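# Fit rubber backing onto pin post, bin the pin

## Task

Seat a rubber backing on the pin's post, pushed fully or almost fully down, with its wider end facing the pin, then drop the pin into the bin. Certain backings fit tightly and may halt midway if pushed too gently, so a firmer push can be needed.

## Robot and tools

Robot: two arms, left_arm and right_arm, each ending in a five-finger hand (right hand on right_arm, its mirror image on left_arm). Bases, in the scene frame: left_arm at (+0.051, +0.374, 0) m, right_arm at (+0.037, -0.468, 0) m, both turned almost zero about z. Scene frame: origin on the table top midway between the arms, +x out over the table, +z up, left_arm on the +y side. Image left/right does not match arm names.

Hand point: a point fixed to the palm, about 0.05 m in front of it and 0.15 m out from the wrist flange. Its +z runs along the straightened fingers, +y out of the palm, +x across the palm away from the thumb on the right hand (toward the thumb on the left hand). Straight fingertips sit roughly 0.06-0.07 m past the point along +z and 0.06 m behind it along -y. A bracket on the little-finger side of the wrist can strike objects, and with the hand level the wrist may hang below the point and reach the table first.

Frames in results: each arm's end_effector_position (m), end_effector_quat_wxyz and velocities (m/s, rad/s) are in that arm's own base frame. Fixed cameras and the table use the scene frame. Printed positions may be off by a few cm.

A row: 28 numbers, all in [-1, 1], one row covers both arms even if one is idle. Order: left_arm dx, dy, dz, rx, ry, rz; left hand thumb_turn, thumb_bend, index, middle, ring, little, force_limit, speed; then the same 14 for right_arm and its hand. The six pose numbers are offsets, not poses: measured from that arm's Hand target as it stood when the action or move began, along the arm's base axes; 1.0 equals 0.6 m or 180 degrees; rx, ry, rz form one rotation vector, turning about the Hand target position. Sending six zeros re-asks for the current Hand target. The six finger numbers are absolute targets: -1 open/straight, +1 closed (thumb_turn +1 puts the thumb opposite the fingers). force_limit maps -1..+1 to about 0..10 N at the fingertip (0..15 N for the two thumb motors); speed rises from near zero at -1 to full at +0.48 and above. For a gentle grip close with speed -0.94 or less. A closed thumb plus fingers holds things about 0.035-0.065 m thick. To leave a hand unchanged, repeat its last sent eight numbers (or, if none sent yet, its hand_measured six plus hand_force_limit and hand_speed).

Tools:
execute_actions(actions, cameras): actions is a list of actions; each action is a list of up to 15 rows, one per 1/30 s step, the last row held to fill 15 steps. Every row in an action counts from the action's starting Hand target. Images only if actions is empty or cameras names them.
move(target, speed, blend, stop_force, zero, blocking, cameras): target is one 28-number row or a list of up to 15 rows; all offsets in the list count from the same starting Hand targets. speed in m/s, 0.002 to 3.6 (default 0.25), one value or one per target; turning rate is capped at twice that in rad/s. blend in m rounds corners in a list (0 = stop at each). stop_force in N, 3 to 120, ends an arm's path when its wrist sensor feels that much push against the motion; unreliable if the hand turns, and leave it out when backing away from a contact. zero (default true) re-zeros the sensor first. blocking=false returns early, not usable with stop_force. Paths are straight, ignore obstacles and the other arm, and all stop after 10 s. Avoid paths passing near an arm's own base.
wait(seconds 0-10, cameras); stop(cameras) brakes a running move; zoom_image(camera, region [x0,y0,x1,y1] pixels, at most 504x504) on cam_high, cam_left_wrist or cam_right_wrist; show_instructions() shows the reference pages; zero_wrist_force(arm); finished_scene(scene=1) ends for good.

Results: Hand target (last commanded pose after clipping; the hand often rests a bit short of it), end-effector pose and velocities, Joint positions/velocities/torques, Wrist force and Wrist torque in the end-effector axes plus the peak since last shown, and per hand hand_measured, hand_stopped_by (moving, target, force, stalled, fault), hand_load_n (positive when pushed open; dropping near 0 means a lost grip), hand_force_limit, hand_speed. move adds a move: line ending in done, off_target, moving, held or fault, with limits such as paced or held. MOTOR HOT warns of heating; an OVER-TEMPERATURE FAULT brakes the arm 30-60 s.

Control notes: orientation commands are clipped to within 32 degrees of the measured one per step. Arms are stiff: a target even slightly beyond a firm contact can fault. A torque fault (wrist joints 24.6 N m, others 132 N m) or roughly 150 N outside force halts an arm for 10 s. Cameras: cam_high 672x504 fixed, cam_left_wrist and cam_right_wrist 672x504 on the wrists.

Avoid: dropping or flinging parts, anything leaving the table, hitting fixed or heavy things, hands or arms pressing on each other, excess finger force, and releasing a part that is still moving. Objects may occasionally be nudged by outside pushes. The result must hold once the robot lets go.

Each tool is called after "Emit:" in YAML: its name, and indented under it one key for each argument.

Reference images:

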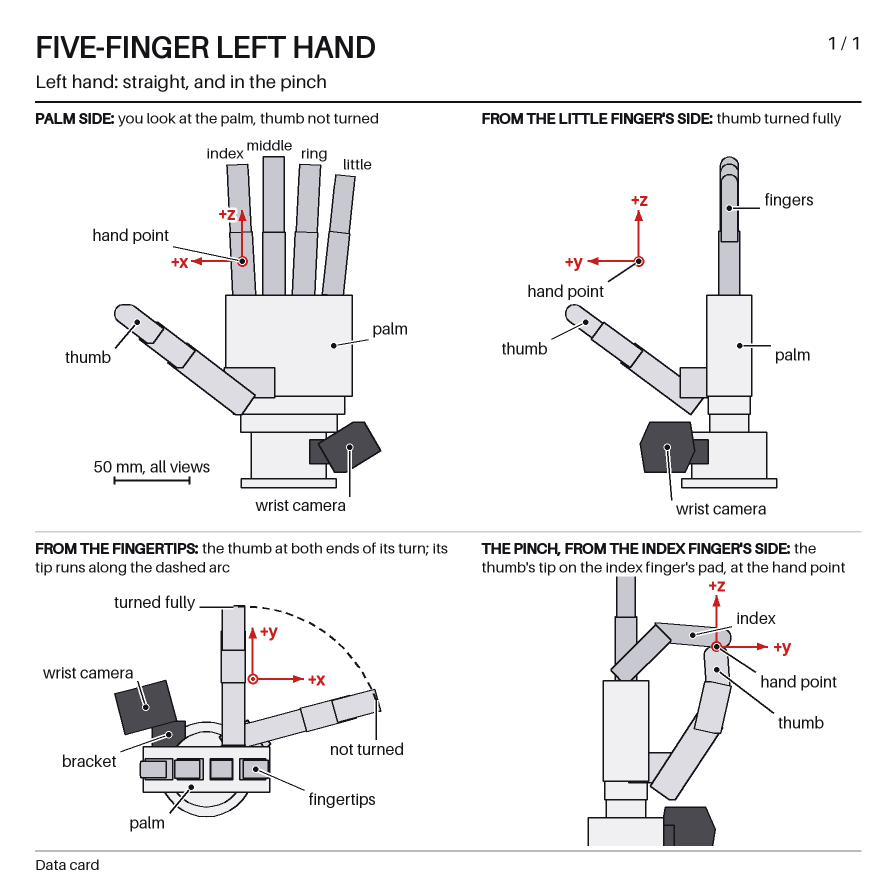

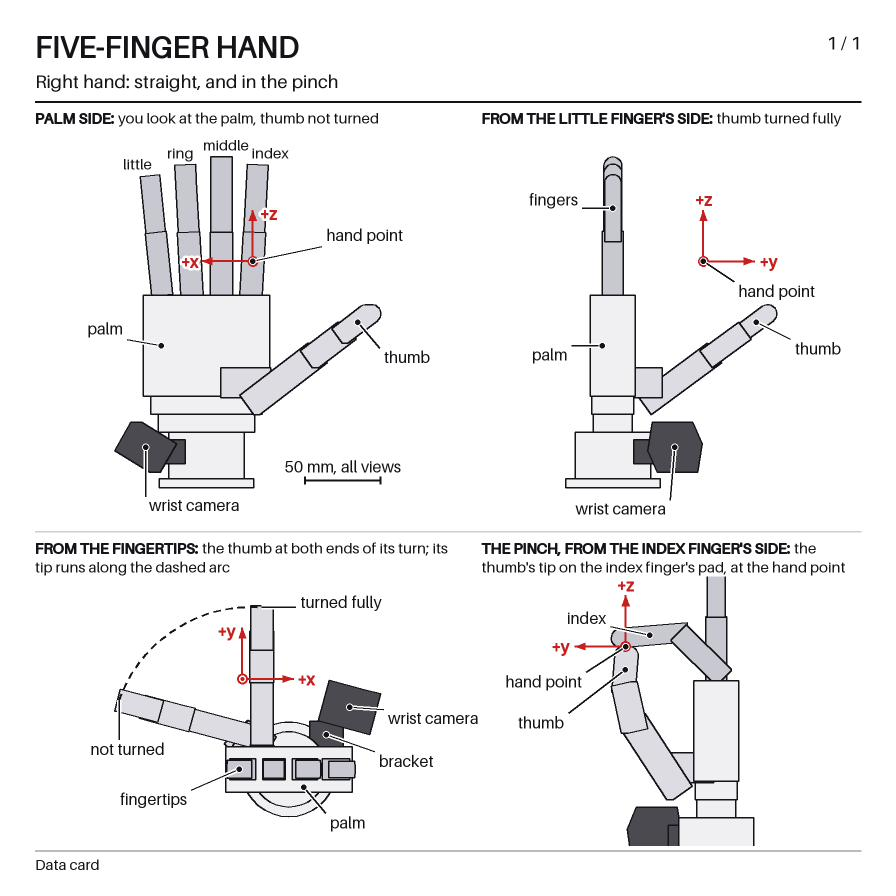

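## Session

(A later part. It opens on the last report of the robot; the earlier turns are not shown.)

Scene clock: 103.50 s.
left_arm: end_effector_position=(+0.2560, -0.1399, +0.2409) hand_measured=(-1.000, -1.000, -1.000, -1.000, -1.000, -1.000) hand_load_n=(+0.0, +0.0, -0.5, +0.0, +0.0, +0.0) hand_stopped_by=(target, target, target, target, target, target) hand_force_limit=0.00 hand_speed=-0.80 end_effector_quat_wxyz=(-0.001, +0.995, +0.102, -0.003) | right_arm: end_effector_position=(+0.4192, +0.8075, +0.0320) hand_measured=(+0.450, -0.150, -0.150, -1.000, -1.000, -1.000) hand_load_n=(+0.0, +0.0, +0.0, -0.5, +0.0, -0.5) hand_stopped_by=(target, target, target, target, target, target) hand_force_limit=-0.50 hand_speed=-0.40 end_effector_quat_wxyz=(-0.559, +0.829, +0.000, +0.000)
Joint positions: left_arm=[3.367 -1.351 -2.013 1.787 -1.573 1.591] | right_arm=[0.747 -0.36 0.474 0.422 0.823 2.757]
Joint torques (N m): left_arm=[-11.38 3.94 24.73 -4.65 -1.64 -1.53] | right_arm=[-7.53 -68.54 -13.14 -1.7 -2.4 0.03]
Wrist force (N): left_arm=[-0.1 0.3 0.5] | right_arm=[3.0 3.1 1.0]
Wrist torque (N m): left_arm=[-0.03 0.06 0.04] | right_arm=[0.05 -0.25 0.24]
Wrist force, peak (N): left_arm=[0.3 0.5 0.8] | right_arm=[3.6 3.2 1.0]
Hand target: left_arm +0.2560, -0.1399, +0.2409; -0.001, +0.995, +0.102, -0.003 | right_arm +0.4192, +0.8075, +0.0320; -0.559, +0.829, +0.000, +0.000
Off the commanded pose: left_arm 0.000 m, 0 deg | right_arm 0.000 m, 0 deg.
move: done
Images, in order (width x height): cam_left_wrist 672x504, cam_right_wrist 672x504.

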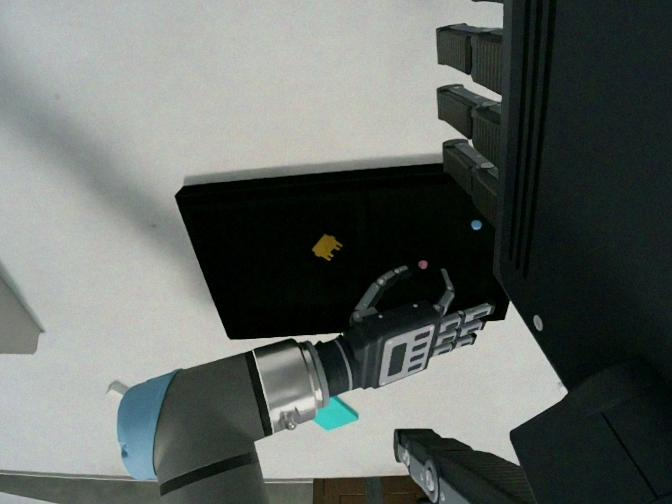

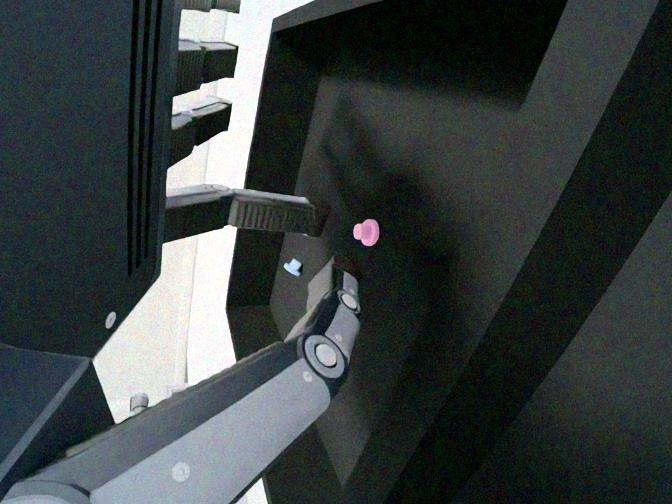

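Emit:
move:
  target:
    - [0,0,0,0,0,0,-1,-1,-1,-1,-1,-1,0,-0.8,0.0108,-0.0033,0,0,0,0,0.45,-0.15,-0.15,-1,-1,-1,-0.5,-0.4]
    - [0,0,0,0,0,0,-1,-1,-1,-1,-1,-1,0,-0.8,0.0108,-0.0033,-0.0117,0,0,0,0.45,-0.15,-0.15,-1,-1,-1,-0.5,-0.4]
  cameras: ["cam_left_wrist","cam_right_wrist"]
  speed: 0.05

Emit:
zoom_image:
  camera: "cam_left_wrist"
  region: [375, 230, 475, 310]

Emit:
zoom_image:
  camera: "cam_right_wrist"
  region: [280, 180, 400, 300]

Scene clock: 106.40 s.
left_arm: end_effector_position=(+0.2560, -0.1399, +0.2409) hand_measured=(-1.000, -1.000, -1.000, -1.000, -1.000, -1.000) hand_load_n=(+0.0, +0.0, +0.0, +0.0, +0.0, +0.0) hand_stopped_by=(target, target, target, target, target, target) hand_force_limit=0.00 hand_speed=-0.80 end_effector_quat_wxyz=(-0.001, +0.995, +0.102, -0.003) | right_arm: end_effector_position=(+0.4257, +0.8055, +0.0251) hand_measured=(+0.450, -0.150, -0.150, -1.000, -1.000, -1.000) hand_load_n=(-0.5, +0.0, +0.0, +0.0, -0.5, +0.0) hand_stopped_by=(target, target, target, target, target, target) hand_force_limit=-0.50 hand_speed=-0.40 end_effector_quat_wxyz=(-0.559, +0.829, +0.000, +0.000)
Joint positions: left_arm=[3.367 -1.351 -2.013 1.787 -1.573 1.591] | right_arm=[0.739 -0.342 0.456 0.426 0.816 2.752]
Joint torques (N m): left_arm=[-11.28 3.71 25.12 -4.81 -1.54 -1.77] | right_arm=[-6.71 -49.03 -10.22 -1.54 -2.42 -1.26]
Wrist force (N): left_arm=[0.1 0.3 0.4] | right_arm=[3.4 2.7 0.8]
Wrist torque (N m): left_arm=[-0.02 0.03 0.05] | right_arm=[0.00 -0.29 0.25]
Wrist force, peak (N): left_arm=[0.1 0.3 0.9] | right_arm=[3.4 3.0 0.9]
Hand target: left_arm +0.2560, -0.1399, +0.2409; -0.001, +0.995, +0.102, -0.003 | right_arm +0.4257, +0.8055, +0.0249; -0.559, +0.829, +0.000, +0.000
Off the commanded pose: left_arm 0.000 m, 0 deg | right_arm 0.000 m, 0 deg.
move: done
Images, in order (width x height): cam_left_wrist 672x504, cam_right_wrist 672x504.

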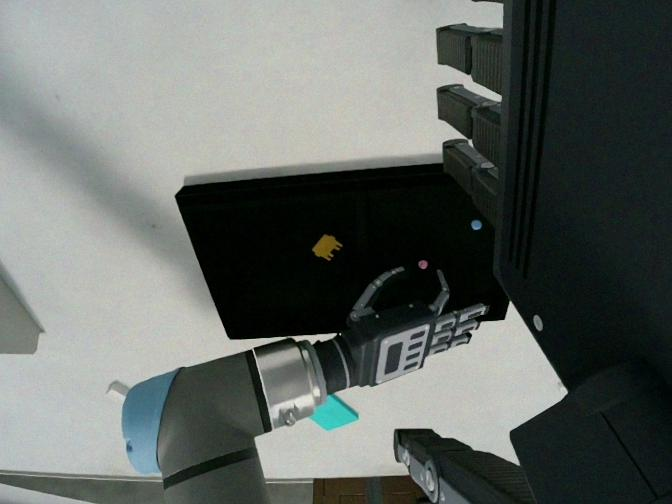

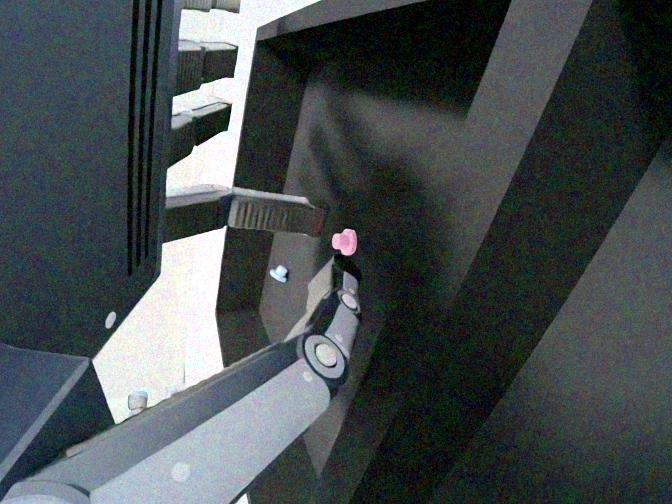

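Scaled by 5.040 from the camera's 672x504 image, which has a finer 960x720 frame.

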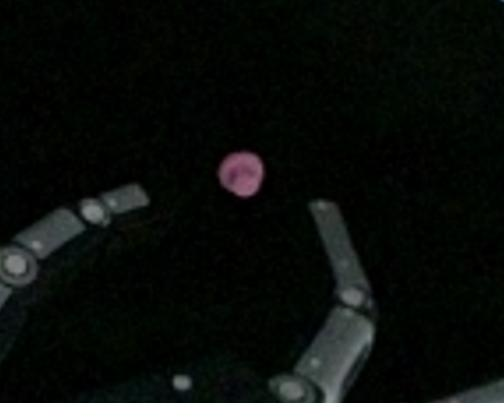

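Scaled by 4.200 from the camera's 672x504 image, which has a finer 960x720 frame.

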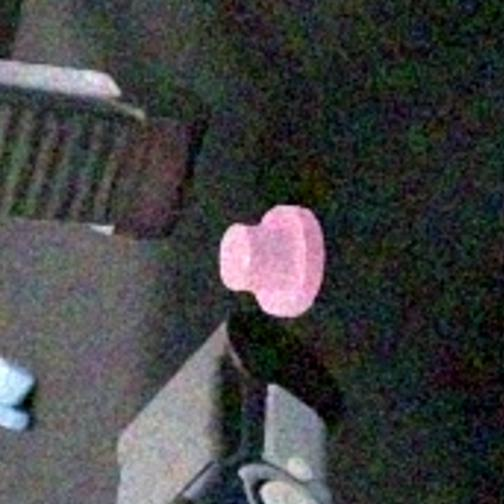

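Emit:
move:
  target: [0,0,0,0,0,0,-1,-1,-1,-1,-1,-1,0,-0.8,0,0,-0.0133,0,0,0,0.45,-0.15,-0.15,-1,-1,-1,-0.5,-0.4]
  cameras: ["cam_left_wrist","cam_right_wrist"]
  speed: 0.008
  stop_force: 3

Emit:
zoom_image:
  camera: "cam_right_wrist"
  region: [280, 180, 400, 300]

Scene clock: 109.77 s.
left_arm: end_effector_position=(+0.2560, -0.1399, +0.2409) hand_measured=(-1.000, -1.000, -1.000, -1.000, -1.000, -1.000) hand_load_n=(+0.0, +0.0, +0.0, +0.0, +0.0, +0.0) hand_stopped_by=(target, target, target, target, target, target) hand_force_limit=0.00 hand_speed=-0.80 end_effector_quat_wxyz=(-0.001, +0.995, +0.102, -0.003) | right_arm: end_effector_position=(+0.4257, +0.8055, +0.0214) hand_measured=(+0.450, -0.150, -0.150, -1.000, -1.000, -1.000) hand_load_n=(+0.5, -0.5, +0.0, +0.0, +0.0, +0.0) hand_stopped_by=(target, target, target, target, target, target) hand_force_limit=-0.50 hand_speed=-0.40 end_effector_quat_wxyz=(-0.559, +0.829, +0.000, +0.000)
Joint positions: left_arm=[3.367 -1.351 -2.013 1.787 -1.573 1.591] | right_arm=[0.739 -0.339 0.461 0.419 0.816 2.752]
Joint torques (N m): left_arm=[-11.12 3.86 24.96 -4.72 -1.63 -1.63] | right_arm=[-7.2 -68.79 -33.21 2.92 -1.55 0.4]
Wrist force (N): left_arm=[-0.1 0.4 0.7] | right_arm=[3.1 2.2 1.6]
Wrist torque (N m): left_arm=[-0.03 0.06 0.04] | right_arm=[0.00 -0.26 0.24]
Wrist force, peak (N): left_arm=[-0.1 0.4 0.8] | right_arm=[3.4 3.3 1.0]
Hand target: left_arm +0.2560, -0.1399, +0.2409; -0.001, +0.995, +0.102, -0.003 | right_arm +0.4257, +0.8055, +0.0214; -0.559, +0.829, +0.000, +0.000 (not the last commanded pose)
Off the commanded pose: left_arm 0.000 m, 0 deg | right_arm 0.004 m, 0 deg.
move: contact (right_arm)
Images, in order (width x height): cam_left_wrist 672x504, cam_right_wrist 672x504.

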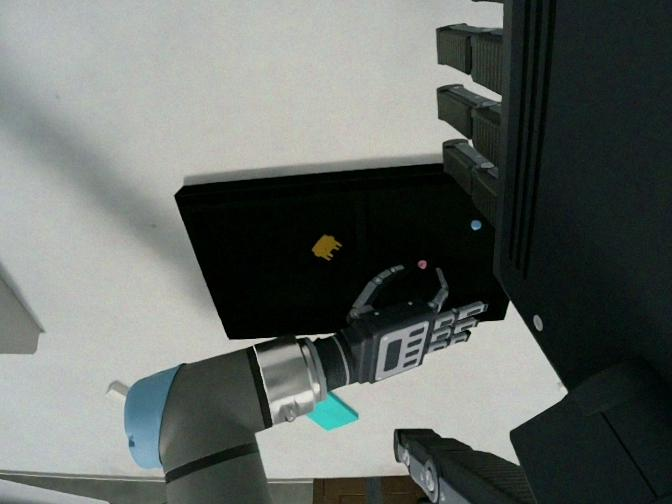

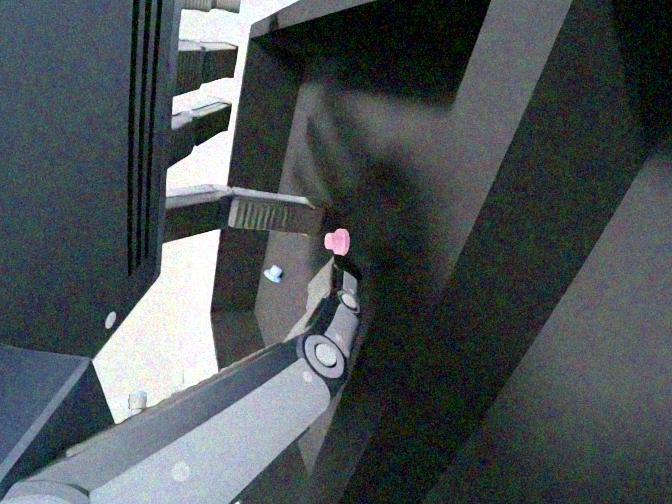

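Scaled by 4.200 from the camera's 672x504 image, which has a finer 960x720 frame.

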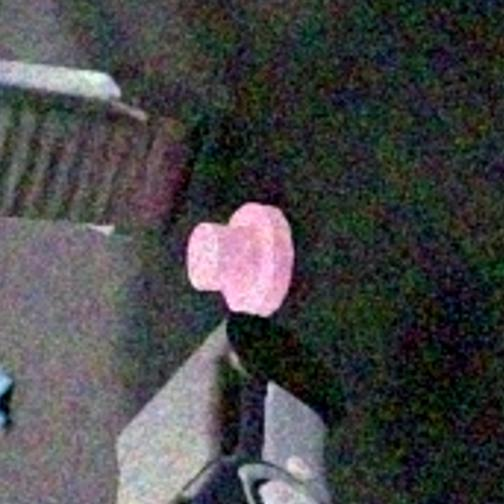

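Emit:
move:
  target: [0,0,0,0,0,0,-1,-1,-1,-1,-1,-1,0,-0.8,0,0,0.003,0,0,0,0.45,-0.05,-0.12,-1,-1,-1,-0.5,-0.4]
  speed: 0.02

Emit:
move:
  target: [0,0,0,0,0,0,-1,-1,-1,-1,-1,-1,0,-0.8,0,0,-0.0117,0,0,0,0.45,-0.05,-0.12,-1,-1,-1,-0.5,-0.4]
  cameras: ["cam_left_wrist","cam_right_wrist"]
  speed: 0.008
  stop_force: 3

Emit:
zoom_image:
  camera: "cam_right_wrist"
  region: [280, 180, 400, 300]

Emit:
zoom_image:
  camera: "cam_left_wrist"
  region: [375, 230, 475, 310]

Scene clock: 111.87 s.
left_arm: end_effector_position=(+0.2560, -0.1399, +0.2409) hand_measured=(-1.000, -1.000, -1.000, -1.000, -1.000, -1.000) hand_load_n=(+0.0, +0.0, +0.0, +0.0, +0.0, +0.0) hand_stopped_by=(target, target, target, target, target, target) hand_force_limit=0.00 hand_speed=-0.80 end_effector_quat_wxyz=(-0.001, +0.995, +0.102, -0.003) | right_arm: end_effector_position=(+0.4257, +0.8055, +0.0231) hand_measured=(+0.450, -0.050, -0.120, -1.000, -1.000, -1.000) hand_load_n=(+0.0, +0.0, +0.0, +0.0, +0.0, +0.0) hand_stopped_by=(target, target, target, target, target, target) hand_force_limit=-0.50 hand_speed=-0.40 end_effector_quat_wxyz=(-0.559, +0.829, +0.000, +0.000)
Joint positions: left_arm=[3.367 -1.351 -2.013 1.787 -1.573 1.591] | right_arm=[0.739 -0.34 0.459 0.422 0.816 2.752]
Joint torques (N m): left_arm=[-10.76 4.46 24.26 -4.66 -1.61 -1.57] | right_arm=[-7.3 -68.55 -34.65 2.53 -0.57 0.93]
Wrist force (N): left_arm=[0.0 0.3 0.2] | right_arm=[3.0 3.0 1.0]
Wrist torque (N m): left_arm=[-0.01 0.04 0.04] | right_arm=[0.05 -0.24 0.24]
Wrist force, peak (N): left_arm=[-0.1 0.2 0.8] | right_arm=[3.2 3.1 1.2]
Hand target: left_arm +0.2560, -0.1399, +0.2409; -0.001, +0.995, +0.102, -0.003 | right_arm +0.4257, +0.8055, +0.0232; -0.559, +0.829, +0.000, +0.000
Off the commanded pose: left_arm 0.000 m, 0 deg | right_arm 0.000 m, 0 deg.
move: done

Scene clock: 113.93 s.
left_arm: end_effector_position=(+0.2560, -0.1399, +0.2409) hand_measured=(-1.000, -1.000, -1.000, -1.000, -1.000, -1.000) hand_load_n=(+0.0, +0.0, +0.0, +0.0, +0.0, +0.0) hand_stopped_by=(target, target, target, target, target, target) hand_force_limit=0.00 hand_speed=-0.80 end_effector_quat_wxyz=(-0.001, +0.995, +0.102, -0.003) | right_arm: end_effector_position=(+0.4257, +0.8055, +0.0182) hand_measured=(+0.450, -0.050, -0.120, -1.000, -1.000, -1.000) hand_load_n=(+0.5, -1.0, +0.0, +0.0, +0.0, +0.0) hand_stopped_by=(target, target, target, target, target, target) hand_force_limit=-0.50 hand_speed=-0.40 end_effector_quat_wxyz=(-0.559, +0.829, +0.000, +0.000)
Joint positions: left_arm=[3.367 -1.351 -2.013 1.787 -1.573 1.591] | right_arm=[0.739 -0.337 0.465 0.413 0.816 2.752]
Joint torques (N m): left_arm=[-10.63 4.17 24.19 -4.7 -1.52 -1.67] | right_arm=[-6.8 -66.68 -31.32 3.16 -0.89 -0.98]
Wrist force (N): left_arm=[0.3 0.1 0.5] | right_arm=[3.2 -0.6 1.9]
Wrist torque (N m): left_arm=[-0.06 0.01 0.07] | right_arm=[-0.09 -0.23 0.21]
Wrist force, peak (N): left_arm=[-0.3 0.5 0.8] | right_arm=[3.2 -5.7 -0.2]
Hand target: left_arm +0.2560, -0.1399, +0.2409; -0.001, +0.995, +0.102, -0.003 | right_arm +0.4257, +0.8055, +0.0182; -0.559, +0.829, +0.000, +0.000 (not the last commanded pose)
Off the commanded pose: left_arm 0.000 m, 0 deg | right_arm 0.002 m, 0 deg.
move: contact (right_arm)
Images, in order (width x height): cam_left_wrist 672x504, cam_right_wrist 672x504.

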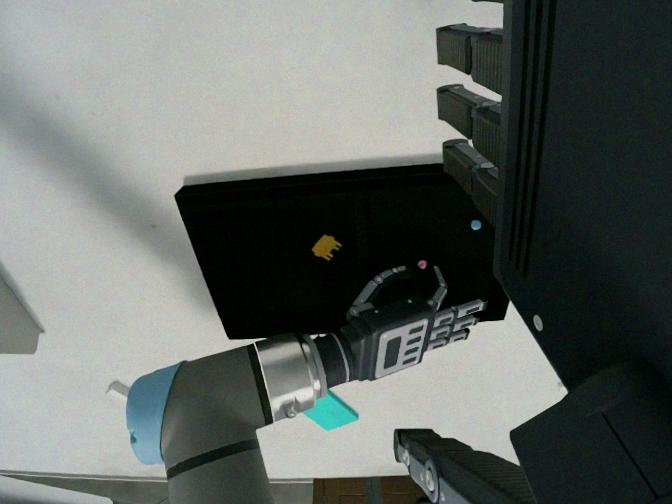

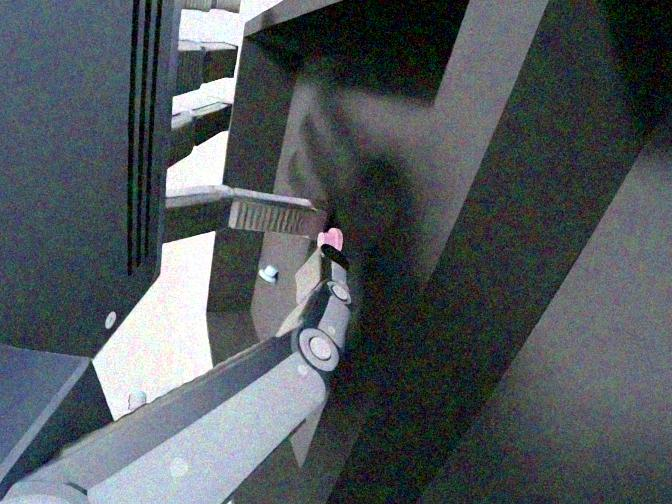

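Scaled by 4.200 from the camera's 672x504 image, which has a finer 960x720 frame.

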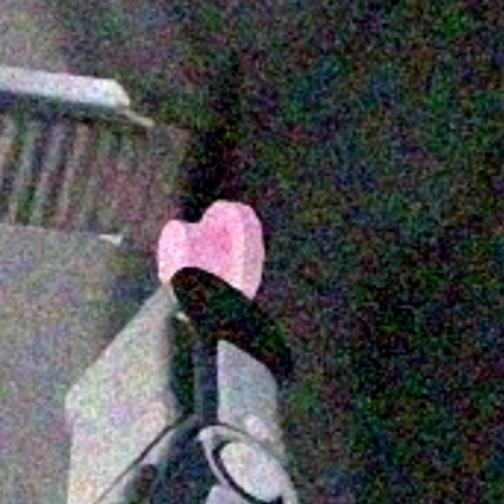

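Scaled by 5.040 from the camera's 672x504 image, which has a finer 960x720 frame.

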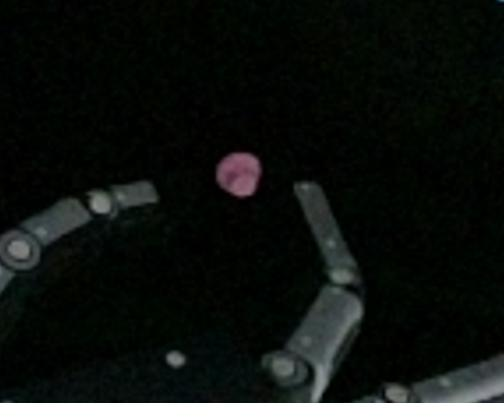

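Emit:
move:
  target: [0,0,0,0,0,0,-1,-1,-1,-1,-1,-1,0,-0.8,0,0,0.0015,0,0,0,0.45,-0.05,-0.12,-1,-1,-1,-0.5,-0.4]
  speed: 0.02

Emit:
move:
  target: [0,0,0,0,0,0,-1,-1,-1,-1,-1,-1,0,-0.8,0,0,0,0,0,0,0.45,-0.05,0.3,-1,-1,-1,-0.6,-0.94]
  cameras: ["cam_left_wrist","cam_right_wrist"]

Emit:
zoom_image:
  camera: "cam_right_wrist"
  region: [280, 180, 400, 300]

Emit:
zoom_image:
  camera: "cam_left_wrist"
  region: [375, 230, 475, 310]

Scene clock: 116.53 s.
left_arm: end_effector_position=(+0.2560, -0.1399, +0.2409) hand_measured=(-1.000, -1.000, -1.000, -1.000, -1.000, -1.000) hand_load_n=(+0.0, +0.0, +0.0, +0.0, +0.0, +0.0) hand_stopped_by=(target, target, target, target, target, target) hand_force_limit=0.00 hand_speed=-0.80 end_effector_quat_wxyz=(-0.001, +0.995, +0.102, -0.003) | right_arm: end_effector_position=(+0.4257, +0.8055, +0.0190) hand_measured=(+0.450, -0.050, -0.120, -1.000, -1.000, -1.000) hand_load_n=(+0.0, +0.0, -0.5, +0.0, +0.0, +0.0) hand_stopped_by=(target, target, target, target, target, target) hand_force_limit=-0.50 hand_speed=-0.40 end_effector_quat_wxyz=(-0.559, +0.829, +0.000, +0.000)
Joint positions: left_arm=[3.367 -1.351 -2.013 1.787 -1.573 1.591] | right_arm=[0.739 -0.338 0.464 0.415 0.816 2.752]
Joint torques (N m): left_arm=[-10.79 4.36 24.53 -4.69 -1.52 -1.57] | right_arm=[-7.07 -68.7 -32.68 2.74 -0.81 -0.74]
Wrist force (N): left_arm=[-0.1 0.3 0.3] | right_arm=[3.0 2.4 1.3]
Wrist torque (N m): left_arm=[-0.02 0.06 0.04] | right_arm=[-0.02 -0.25 0.23]
Wrist force, peak (N): left_arm=[-0.2 0.3 0.9] | right_arm=[3.1 2.7 1.4]
Hand target: left_arm +0.2560, -0.1399, +0.2409; -0.001, +0.995, +0.102, -0.003 | right_arm +0.4257, +0.8055, +0.0191; -0.559, +0.829, +0.000, +0.000
Off the commanded pose: left_arm 0.000 m, 0 deg | right_arm 0.000 m, 0 deg.
move: done

Scene clock: 118.80 s.
left_arm: end_effector_position=(+0.2560, -0.1399, +0.2409) hand_measured=(-1.000, -1.000, -1.000, -1.000, -1.000, -1.000) hand_load_n=(+0.0, +0.0, +0.0, +0.0, +0.0, +0.0) hand_stopped_by=(target, target, target, target, target, target) hand_force_limit=0.00 hand_speed=-0.80 end_effector_quat_wxyz=(-0.001, +0.995, +0.102, -0.003) | right_arm: end_effector_position=(+0.4257, +0.8055, +0.0191) hand_measured=(+0.450, -0.050, +0.224, -1.000, -1.000, -1.000) hand_load_n=(+0.0, +0.5, +3.0, +0.0, +0.0, +0.0) hand_stopped_by=(target, target, force, target, target, target) hand_force_limit=-0.60 hand_speed=-0.94 end_effector_quat_wxyz=(-0.559, +0.829, +0.000, +0.000)
Joint positions: left_arm=[3.367 -1.351 -2.013 1.787 -1.573 1.591] | right_arm=[0.739 -0.338 0.463 0.415 0.816 2.752]
Joint torques (N m): left_arm=[-11.8 3.82 24.93 -4.71 -1.7 -1.71] | right_arm=[-6.25 -60.55 -28.62 2.43 -0.89 -0.6]
Wrist force (N): left_arm=[-0.2 0.3 0.5] | right_arm=[2.9 2.7 1.2]
Wrist torque (N m): left_arm=[-0.02 0.07 0.04] | right_arm=[0.02 -0.23 0.22]
Wrist force, peak (N): left_arm=[0.2 0.3 0.8] | right_arm=[3.2 3.0 1.3]
Hand target: left_arm +0.2560, -0.1399, +0.2409; -0.001, +0.995, +0.102, -0.003 | right_arm +0.4257, +0.8055, +0.0191; -0.559, +0.829, +0.000, +0.000
Off the commanded pose: left_arm 0.000 m, 0 deg | right_arm 0.000 m, 0 deg.
move: done
Images, in order (width x height): cam_left_wrist 672x504, cam_right_wrist 672x504.

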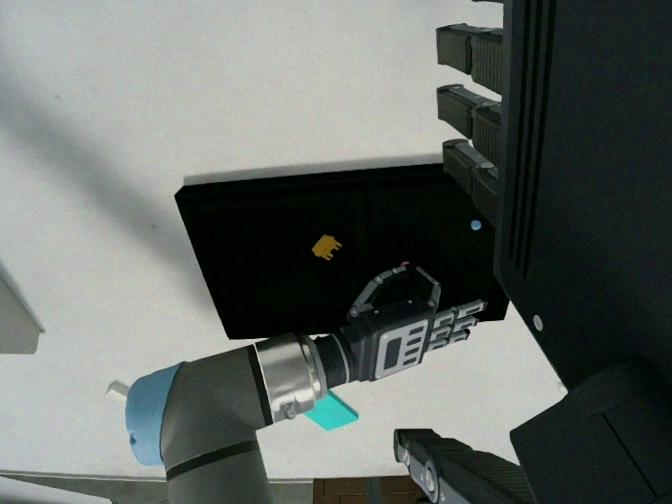

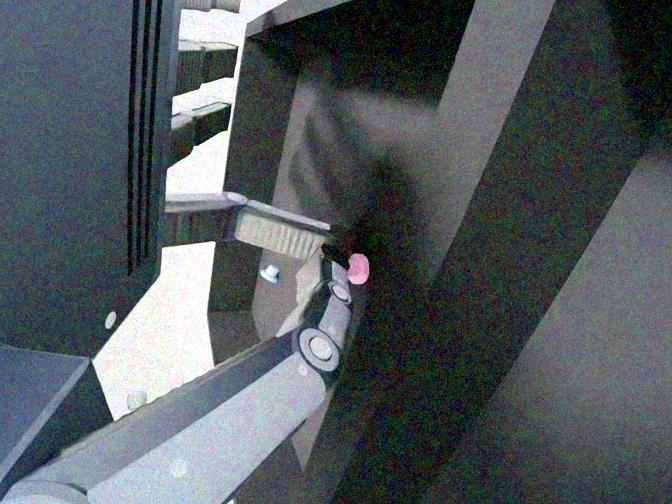

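Scaled by 4.200 from the camera's 672x504 image, which has a finer 960x720 frame.

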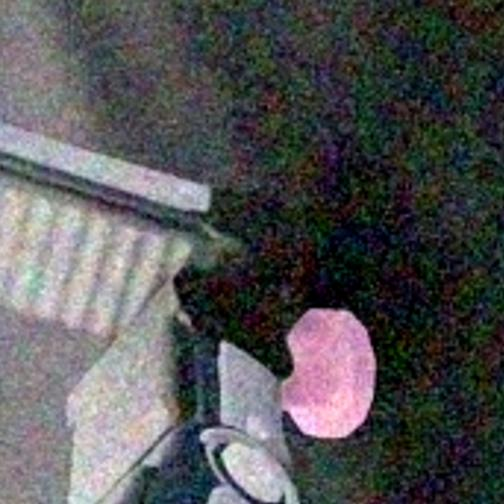

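Scaled by 5.040 from the camera's 672x504 image, which has a finer 960x720 frame.

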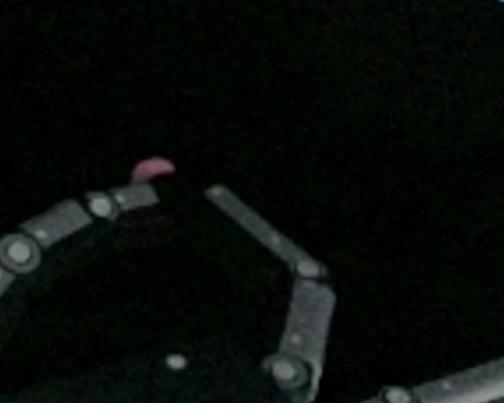

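Emit:
move:
  target: [0,0,0,0,0,0,-1,-1,-1,-1,-1,-1,0,-0.8,0,0,0,0,0,0,0.45,-0.05,-0.15,-1,-1,-1,-0.5,-0.4]

Emit:
move:
  target: [0,0,0,0,0,0,-1,-1,-1,-1,-1,-1,0,-0.8,0,0,0.12,0,0,0,0.45,-0.05,-0.15,-1,-1,-1,-0.5,-0.4]
  speed: 0.1
  cameras: ["cam_left_wrist","cam_right_wrist"]

Emit:
zoom_image:
  camera: "cam_right_wrist"
  region: [280, 150, 520, 370]

Emit:
zoom_image:
  camera: "cam_left_wrist"
  region: [350, 230, 500, 350]

Scene clock: 122.13 s.
left_arm: end_effector_position=(+0.2560, -0.1399, +0.2409) hand_measured=(-1.000, -1.000, -1.000, -1.000, -1.000, -1.000) hand_load_n=(+0.0, +0.0, +0.0, +0.0, +0.0, +0.0) hand_stopped_by=(target, target, target, target, target, target) hand_force_limit=0.00 hand_speed=-0.80 end_effector_quat_wxyz=(-0.001, +0.995, +0.102, -0.003) | right_arm: end_effector_position=(+0.4257, +0.8055, +0.0191) hand_measured=(+0.450, -0.050, -0.150, -1.000, -1.000, -1.000) hand_load_n=(+0.0, +0.0, +0.0, +0.0, -0.5, +0.0) hand_stopped_by=(target, target, target, target, target, target) hand_force_limit=-0.50 hand_speed=-0.40 end_effector_quat_wxyz=(-0.559, +0.829, +0.000, +0.000)
Joint positions: left_arm=[3.367 -1.351 -2.013 1.787 -1.573 1.591] | right_arm=[0.739 -0.338 0.463 0.415 0.816 2.752]
Joint torques (N m): left_arm=[-10.93 3.35 24.36 -4.62 -1.64 -1.6] | right_arm=[-5.83 -49.99 -17.13 1.3 -0.87 -0.73]
Wrist force (N): left_arm=[0.0 0.2 0.6] | right_arm=[3.2 2.5 1.0]
Wrist torque (N m): left_arm=[-0.04 0.05 0.05] | right_arm=[0.01 -0.28 0.24]
Wrist force, peak (N): left_arm=[-0.4 0.1 0.9] | right_arm=[3.4 2.8 1.0]
Hand target: left_arm +0.2560, -0.1399, +0.2409; -0.001, +0.995, +0.102, -0.003 | right_arm +0.4257, +0.8055, +0.0191; -0.559, +0.829, +0.000, +0.000
Off the commanded pose: left_arm 0.000 m, 0 deg | right_arm 0.000 m, 0 deg.
move: done

Scene clock: 123.67 s.
left_arm: end_effector_position=(+0.2560, -0.1399, +0.2409) hand_measured=(-1.000, -1.000, -1.000, -1.000, -1.000, -1.000) hand_load_n=(+0.0, +0.0, +0.0, +0.0, +0.0, +0.0) hand_stopped_by=(target, target, target, target, target, target) hand_force_limit=0.00 hand_speed=-0.80 end_effector_quat_wxyz=(-0.001, +0.995, +0.102, -0.003) | right_arm: end_effector_position=(+0.4257, +0.8055, +0.0911) hand_measured=(+0.450, -0.050, -0.150, -1.000, -1.000, -1.000) hand_load_n=(+0.0, +0.0, +0.0, +0.0, +0.0, +0.0) hand_stopped_by=(target, target, target, target, target, target) hand_force_limit=-0.50 hand_speed=-0.40 end_effector_quat_wxyz=(-0.559, +0.829, +0.000, +0.000)
Joint positions: left_arm=[3.367 -1.351 -2.013 1.787 -1.573 1.591] | right_arm=[0.739 -0.358 0.32 0.578 0.816 2.752]
Joint torques (N m): left_arm=[-10.43 4.08 24.68 -4.7 -1.53 -1.6] | right_arm=[-4.43 -50.01 -35.14 2.91 -2.52 -1.68]
Wrist force (N): left_arm=[0.3 0.3 0.7] | right_arm=[3.4 2.9 1.1]
Wrist torque (N m): left_arm=[-0.05 0.01 0.06] | right_arm=[0.02 -0.32 0.27]
Wrist force, peak (N): left_arm=[-0.2 0.7 0.6] | right_arm=[3.2 3.6 1.0]
Hand target: left_arm +0.2560, -0.1399, +0.2409; -0.001, +0.995, +0.102, -0.003 | right_arm +0.4257, +0.8055, +0.0911; -0.559, +0.829, +0.000, +0.000
Off the commanded pose: left_arm 0.000 m, 0 deg | right_arm 0.000 m, 0 deg.
move: done
Images, in order (width x height): cam_left_wrist 672x504, cam_right_wrist 672x504.

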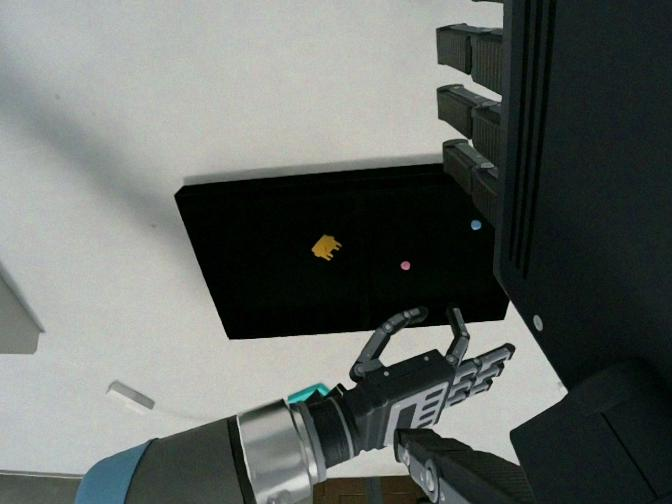

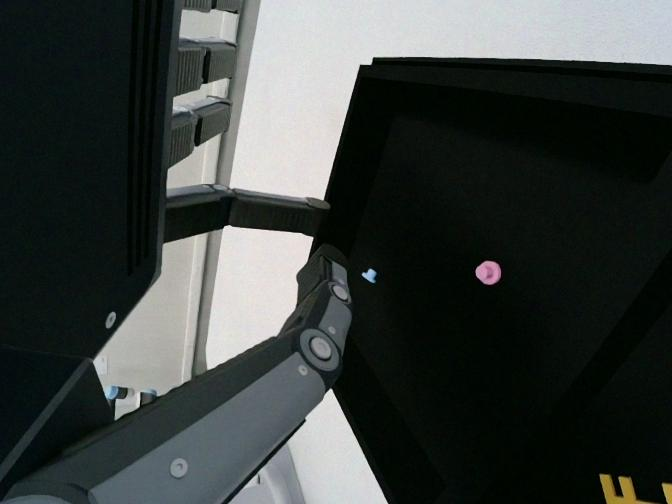

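Scaled by 2.100 from the camera's 672x504 image, which has a finer 960x720 frame.

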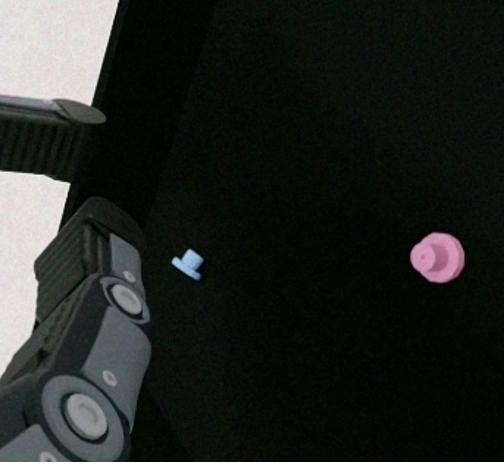

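Scaled by 3.360 from the camera's 672x504 image, which has a finer 960x720 frame.

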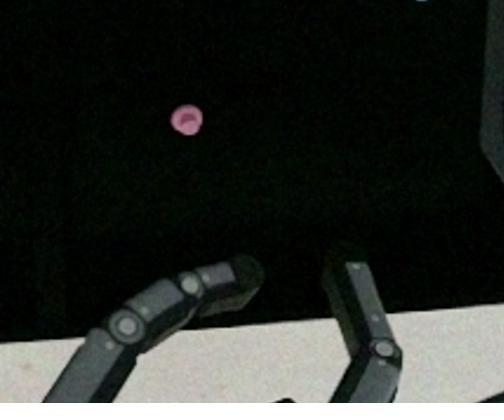

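Emit:
move:
  target: [0,0,0,0,0,0,-1,-1,-1,-1,-1,-1,0,-0.8,0,-0.03,0.05,0,0,0,0.85,-0.05,0.05,0.05,-1,-1,-0.5,-0.4]
  speed: 0.1
  cameras: ["cam_left_wrist","cam_right_wrist"]

Emit:
zoom_image:
  camera: "cam_right_wrist"
  region: [220, 170, 400, 350]

Emit:
zoom_image:
  camera: "cam_left_wrist"
  region: [330, 280, 530, 440]

Scene clock: 125.70 s.
left_arm: end_effector_position=(+0.2560, -0.1399, +0.2409) hand_measured=(-1.000, -1.000, -1.000, -1.000, -1.000, -1.000) hand_load_n=(+0.0, +0.0, +0.0, +0.0, +0.0, +0.0) hand_stopped_by=(target, target, target, target, target, target) hand_force_limit=0.00 hand_speed=-0.80 end_effector_quat_wxyz=(-0.001, +0.995, +0.102, -0.003) | right_arm: end_effector_position=(+0.4257, +0.7876, +0.1210) hand_measured=(+0.850, -0.050, +0.050, +0.050, -1.000, -1.000) hand_load_n=(+0.0, +0.0, +0.0, +0.0, +0.0, +0.0) hand_stopped_by=(target, target, target, target, target, target) hand_force_limit=-0.50 hand_speed=-0.40 end_effector_quat_wxyz=(-0.559, +0.829, +0.000, +0.000)
Joint positions: left_arm=[3.367 -1.351 -2.013 1.787 -1.573 1.591] | right_arm=[0.721 -0.44 0.41 0.58 0.801 2.738]
Joint torques (N m): left_arm=[-11.1 4.15 23.85 -4.62 -1.63 -1.51] | right_arm=[-7.22 -67.06 -12.47 -2.12 -2.54 -0.38]
Wrist force (N): left_arm=[0.1 0.3 0.4] | right_arm=[3.0 2.7 0.7]
Wrist torque (N m): left_arm=[-0.02 0.04 0.05] | right_arm=[0.02 -0.24 0.25]
Wrist force, peak (N): left_arm=[-0.2 0.4 0.8] | right_arm=[3.2 3.5 1.3]
Hand target: left_arm +0.2560, -0.1399, +0.2409; -0.001, +0.995, +0.102, -0.003 | right_arm +0.4257, +0.7875, +0.1211; -0.559, +0.829, +0.000, +0.000
Off the commanded pose: left_arm 0.000 m, 0 deg | right_arm 0.000 m, 0 deg.
move: done
Images, in order (width x height): cam_left_wrist 672x504, cam_right_wrist 672x504.

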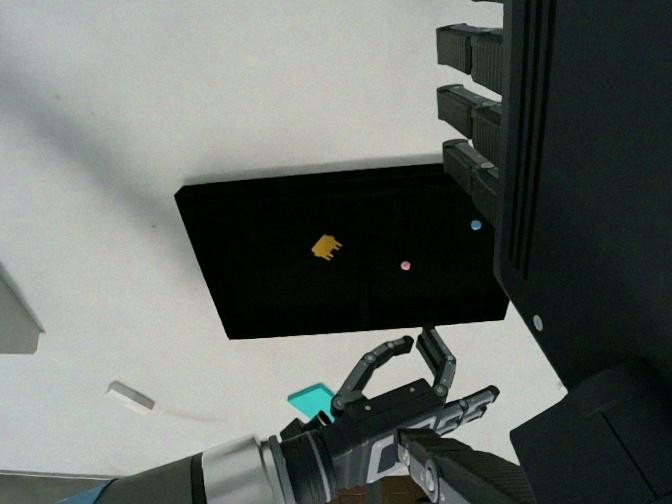

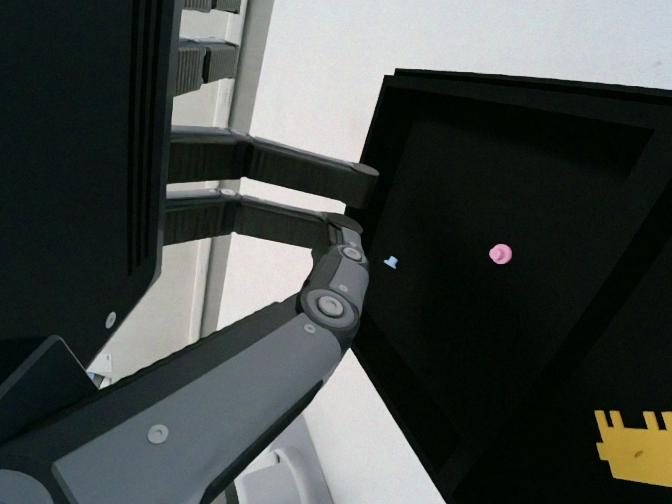

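Scaled by 2.800 from the camera's 672x504 image, which has a finer 960x720 frame.

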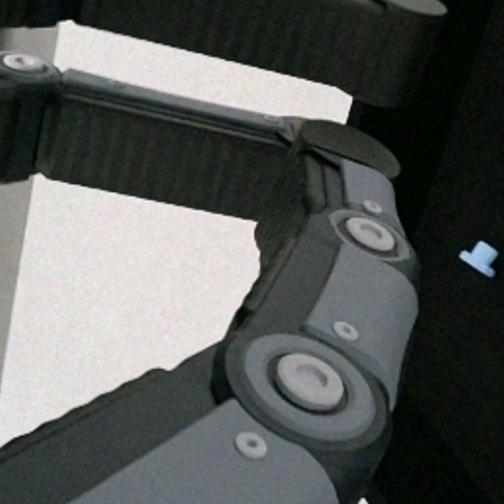

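Scaled by 2.520 from the camera's 672x504 image, which has a finer 960x720 frame.

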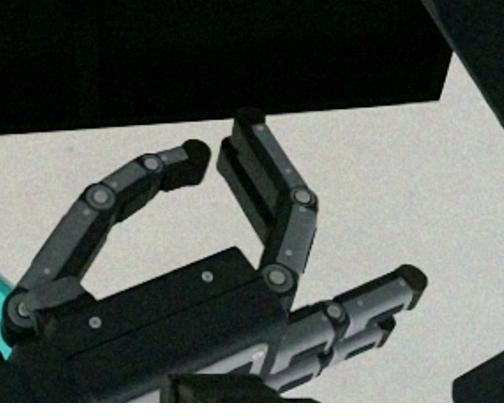

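Emit:
move:
  target: [0,0,0,0,0,0,-1,-1,-1,-1,-1,-1,0,-0.8,0.0667,0,0,0,0,0,0.45,-0.05,0.05,-1,-1,-1,-0.5,-0.4]
  speed: 0.1
  cameras: ["cam_left_wrist","cam_right_wrist"]

Emit:
zoom_image:
  camera: "cam_right_wrist"
  region: [280, 180, 400, 300]

Emit:
zoom_image:
  camera: "cam_left_wrist"
  region: [350, 310, 480, 420]

Scene clock: 130.93 s.
left_arm: end_effector_position=(+0.2560, -0.1399, +0.2409) hand_measured=(-1.000, -1.000, -1.000, -1.000, -1.000, -1.000) hand_load_n=(+0.0, +0.0, +0.0, +0.0, +0.0, +0.0) hand_stopped_by=(target, target, target, target, target, target) hand_force_limit=0.00 hand_speed=-0.80 end_effector_quat_wxyz=(-0.001, +0.995, +0.102, -0.003) | right_arm: end_effector_position=(+0.4651, +0.7869, +0.1209) hand_measured=(+0.450, -0.050, +0.050, -1.000, -1.000, -1.000) hand_load_n=(+0.0, +0.0, +0.0, +0.0, +0.0, +0.0) hand_stopped_by=(target, target, target, target, target, target) hand_force_limit=-0.50 hand_speed=-0.40 end_effector_quat_wxyz=(-0.567, +0.824, -0.004, +0.008)
Joint positions: left_arm=[3.367 -1.351 -2.013 1.787 -1.573 1.591] | right_arm=[0.686 -0.252 0.035 0.75 0.779 2.735]
Joint torques (N m): left_arm=[-10.31 3.47 24.7 -4.48 -1.7 -1.71] | right_arm=[-6.94 -48.64 -34.06 2.61 1.56 1.86]
Wrist force (N): left_arm=[0.3 0.2 0.4] | right_arm=[3.3 3.1 0.2]
Wrist torque (N m): left_arm=[-0.04 0.00 0.07] | right_arm=[0.08 -0.27 0.21]
Wrist force, peak (N): left_arm=[0.0 0.5 0.8] | right_arm=[3.6 3.1 0.3]
Hand target: left_arm +0.2560, -0.1399, +0.2409; -0.001, +0.995, +0.102, -0.003 | right_arm +0.4657, +0.7875, +0.1211; -0.559, +0.829, +0.000, +0.000
Off the commanded pose: left_arm 0.000 m, 0 deg | right_arm 0.001 m, 1 deg.
elbow stopped short (right arm): the move would have taken joint 3 (elbow) straighter than the controller allows.
move: done
Images, in order (width x height): cam_left_wrist 672x504, cam_right_wrist 672x504.

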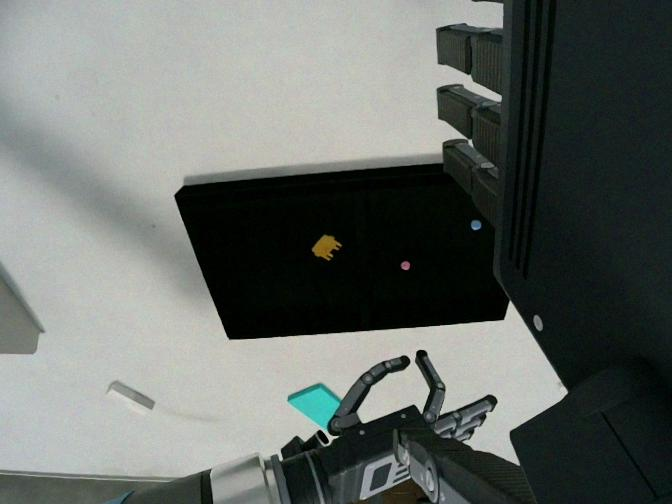

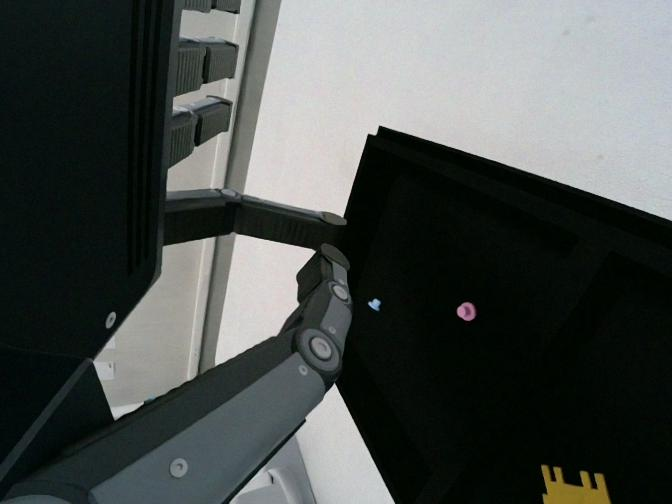

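Scaled by 4.200 from the camera's 672x504 image, which has a finer 960x720 frame.

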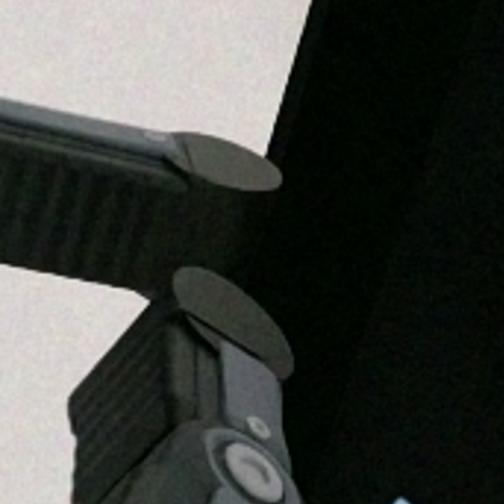

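Scaled by 3.877 from the camera's 672x504 image, which has a finer 960x720 frame.

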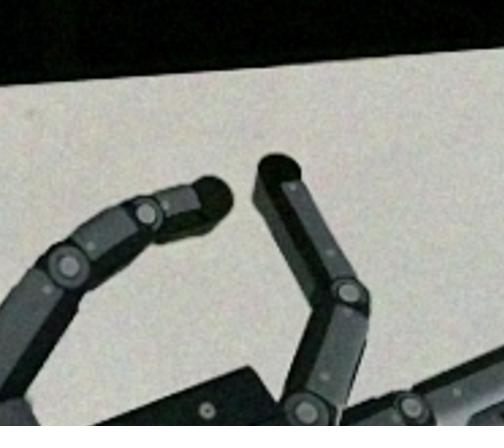

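Emit:
move:
  target: [0,0,0,0,0,0,-1,-1,-1,-1,-1,-1,0,-0.8,-0.0715,-0.005,-0.1268,-0.0444,0,0,0.45,-0.15,-0.1,-1,-1,-1,-0.5,-0.4]
  speed: 0.1
  cameras: ["cam_left_wrist","cam_right_wrist"]

Emit:
zoom_image:
  camera: "cam_right_wrist"
  region: [280, 180, 400, 300]

Emit:
zoom_image:
  camera: "cam_left_wrist"
  region: [360, 230, 460, 330]

Scene clock: 136.23 s.
left_arm: end_effector_position=(+0.2560, -0.1399, +0.2409) hand_measured=(-1.000, -1.000, -1.000, -1.000, -1.000, -1.000) hand_load_n=(+0.0, +0.0, +0.0, +0.0, +0.0, +0.0) hand_stopped_by=(target, target, target, target, target, target) hand_force_limit=0.00 hand_speed=-0.80 end_effector_quat_wxyz=(-0.001, +0.995, +0.102, -0.003) | right_arm: end_effector_position=(+0.4229, +0.7846, +0.0450) hand_measured=(+0.450, -0.150, -0.100, -1.000, -1.000, -1.000) hand_load_n=(+0.0, +0.0, +0.5, -0.5, +0.0, +0.0) hand_stopped_by=(target, target, target, target, target, target) hand_force_limit=-0.50 hand_speed=-0.40 end_effector_quat_wxyz=(-0.500, +0.866, +0.000, +0.000)
Joint positions: left_arm=[3.367 -1.351 -2.013 1.787 -1.573 1.591] | right_arm=[0.743 -0.242 0.155 0.793 0.88 2.643]
Joint torques (N m): left_arm=[-10.69 3.6 24.67 -4.54 -1.59 -1.7] | right_arm=[7.11 -69.21 -11.39 -1.25 1.59 1.71]
Wrist force (N): left_arm=[0.2 0.3 0.4] | right_arm=[3.4 3.1 0.6]
Wrist torque (N m): left_arm=[-0.01 0.03 0.05] | right_arm=[0.08 -0.28 0.28]
Wrist force, peak (N): left_arm=[0.2 0.5 1.0] | right_arm=[3.7 3.4 0.6]
Hand target: left_arm +0.2560, -0.1399, +0.2409; -0.001, +0.995, +0.102, -0.003 | right_arm +0.4228, +0.7845, +0.0450; -0.500, +0.866, +0.000, +0.000
Off the commanded pose: left_arm 0.000 m, 0 deg | right_arm 0.000 m, 0 deg.
move: done
Images, in order (width x height): cam_left_wrist 672x504, cam_right_wrist 672x504.

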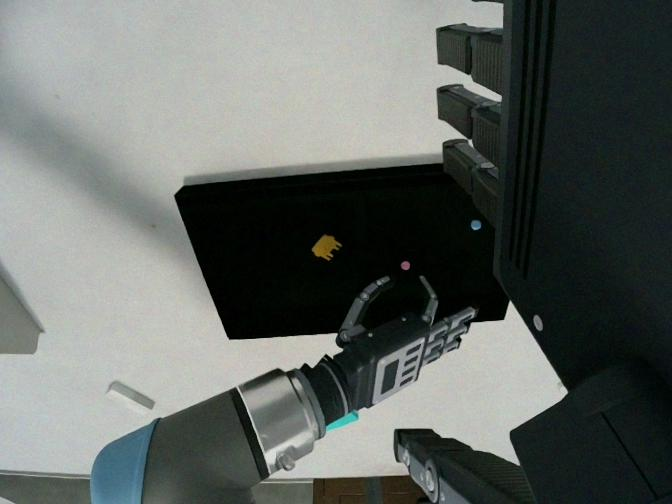

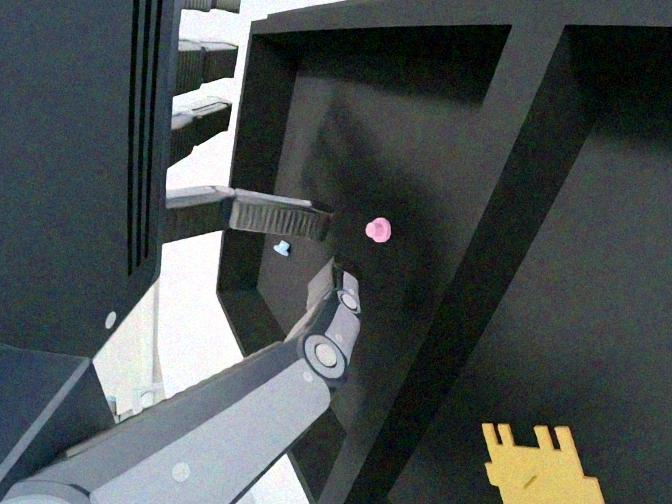

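Scaled by 4.200 from the camera's 672x504 image, which has a finer 960x720 frame.

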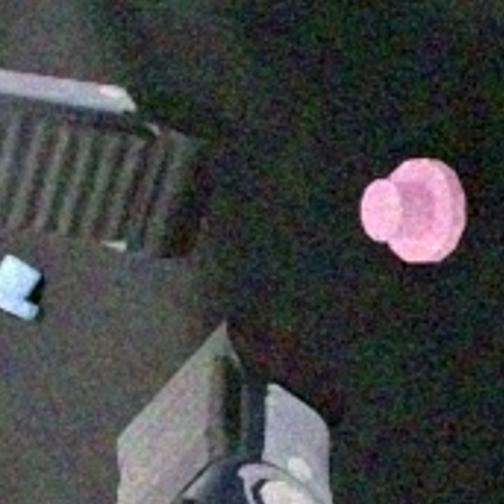

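Scaled by 5.040 from the camera's 672x504 image, which has a finer 960x720 frame.

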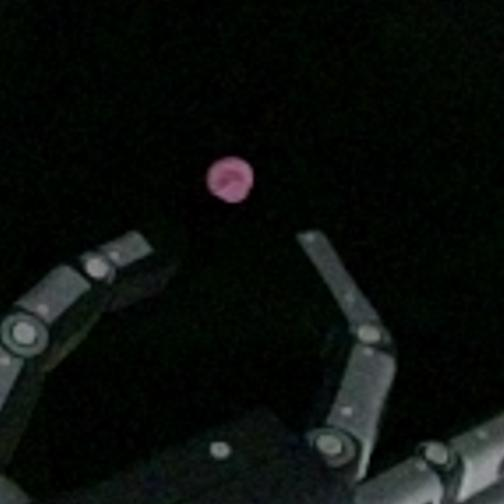

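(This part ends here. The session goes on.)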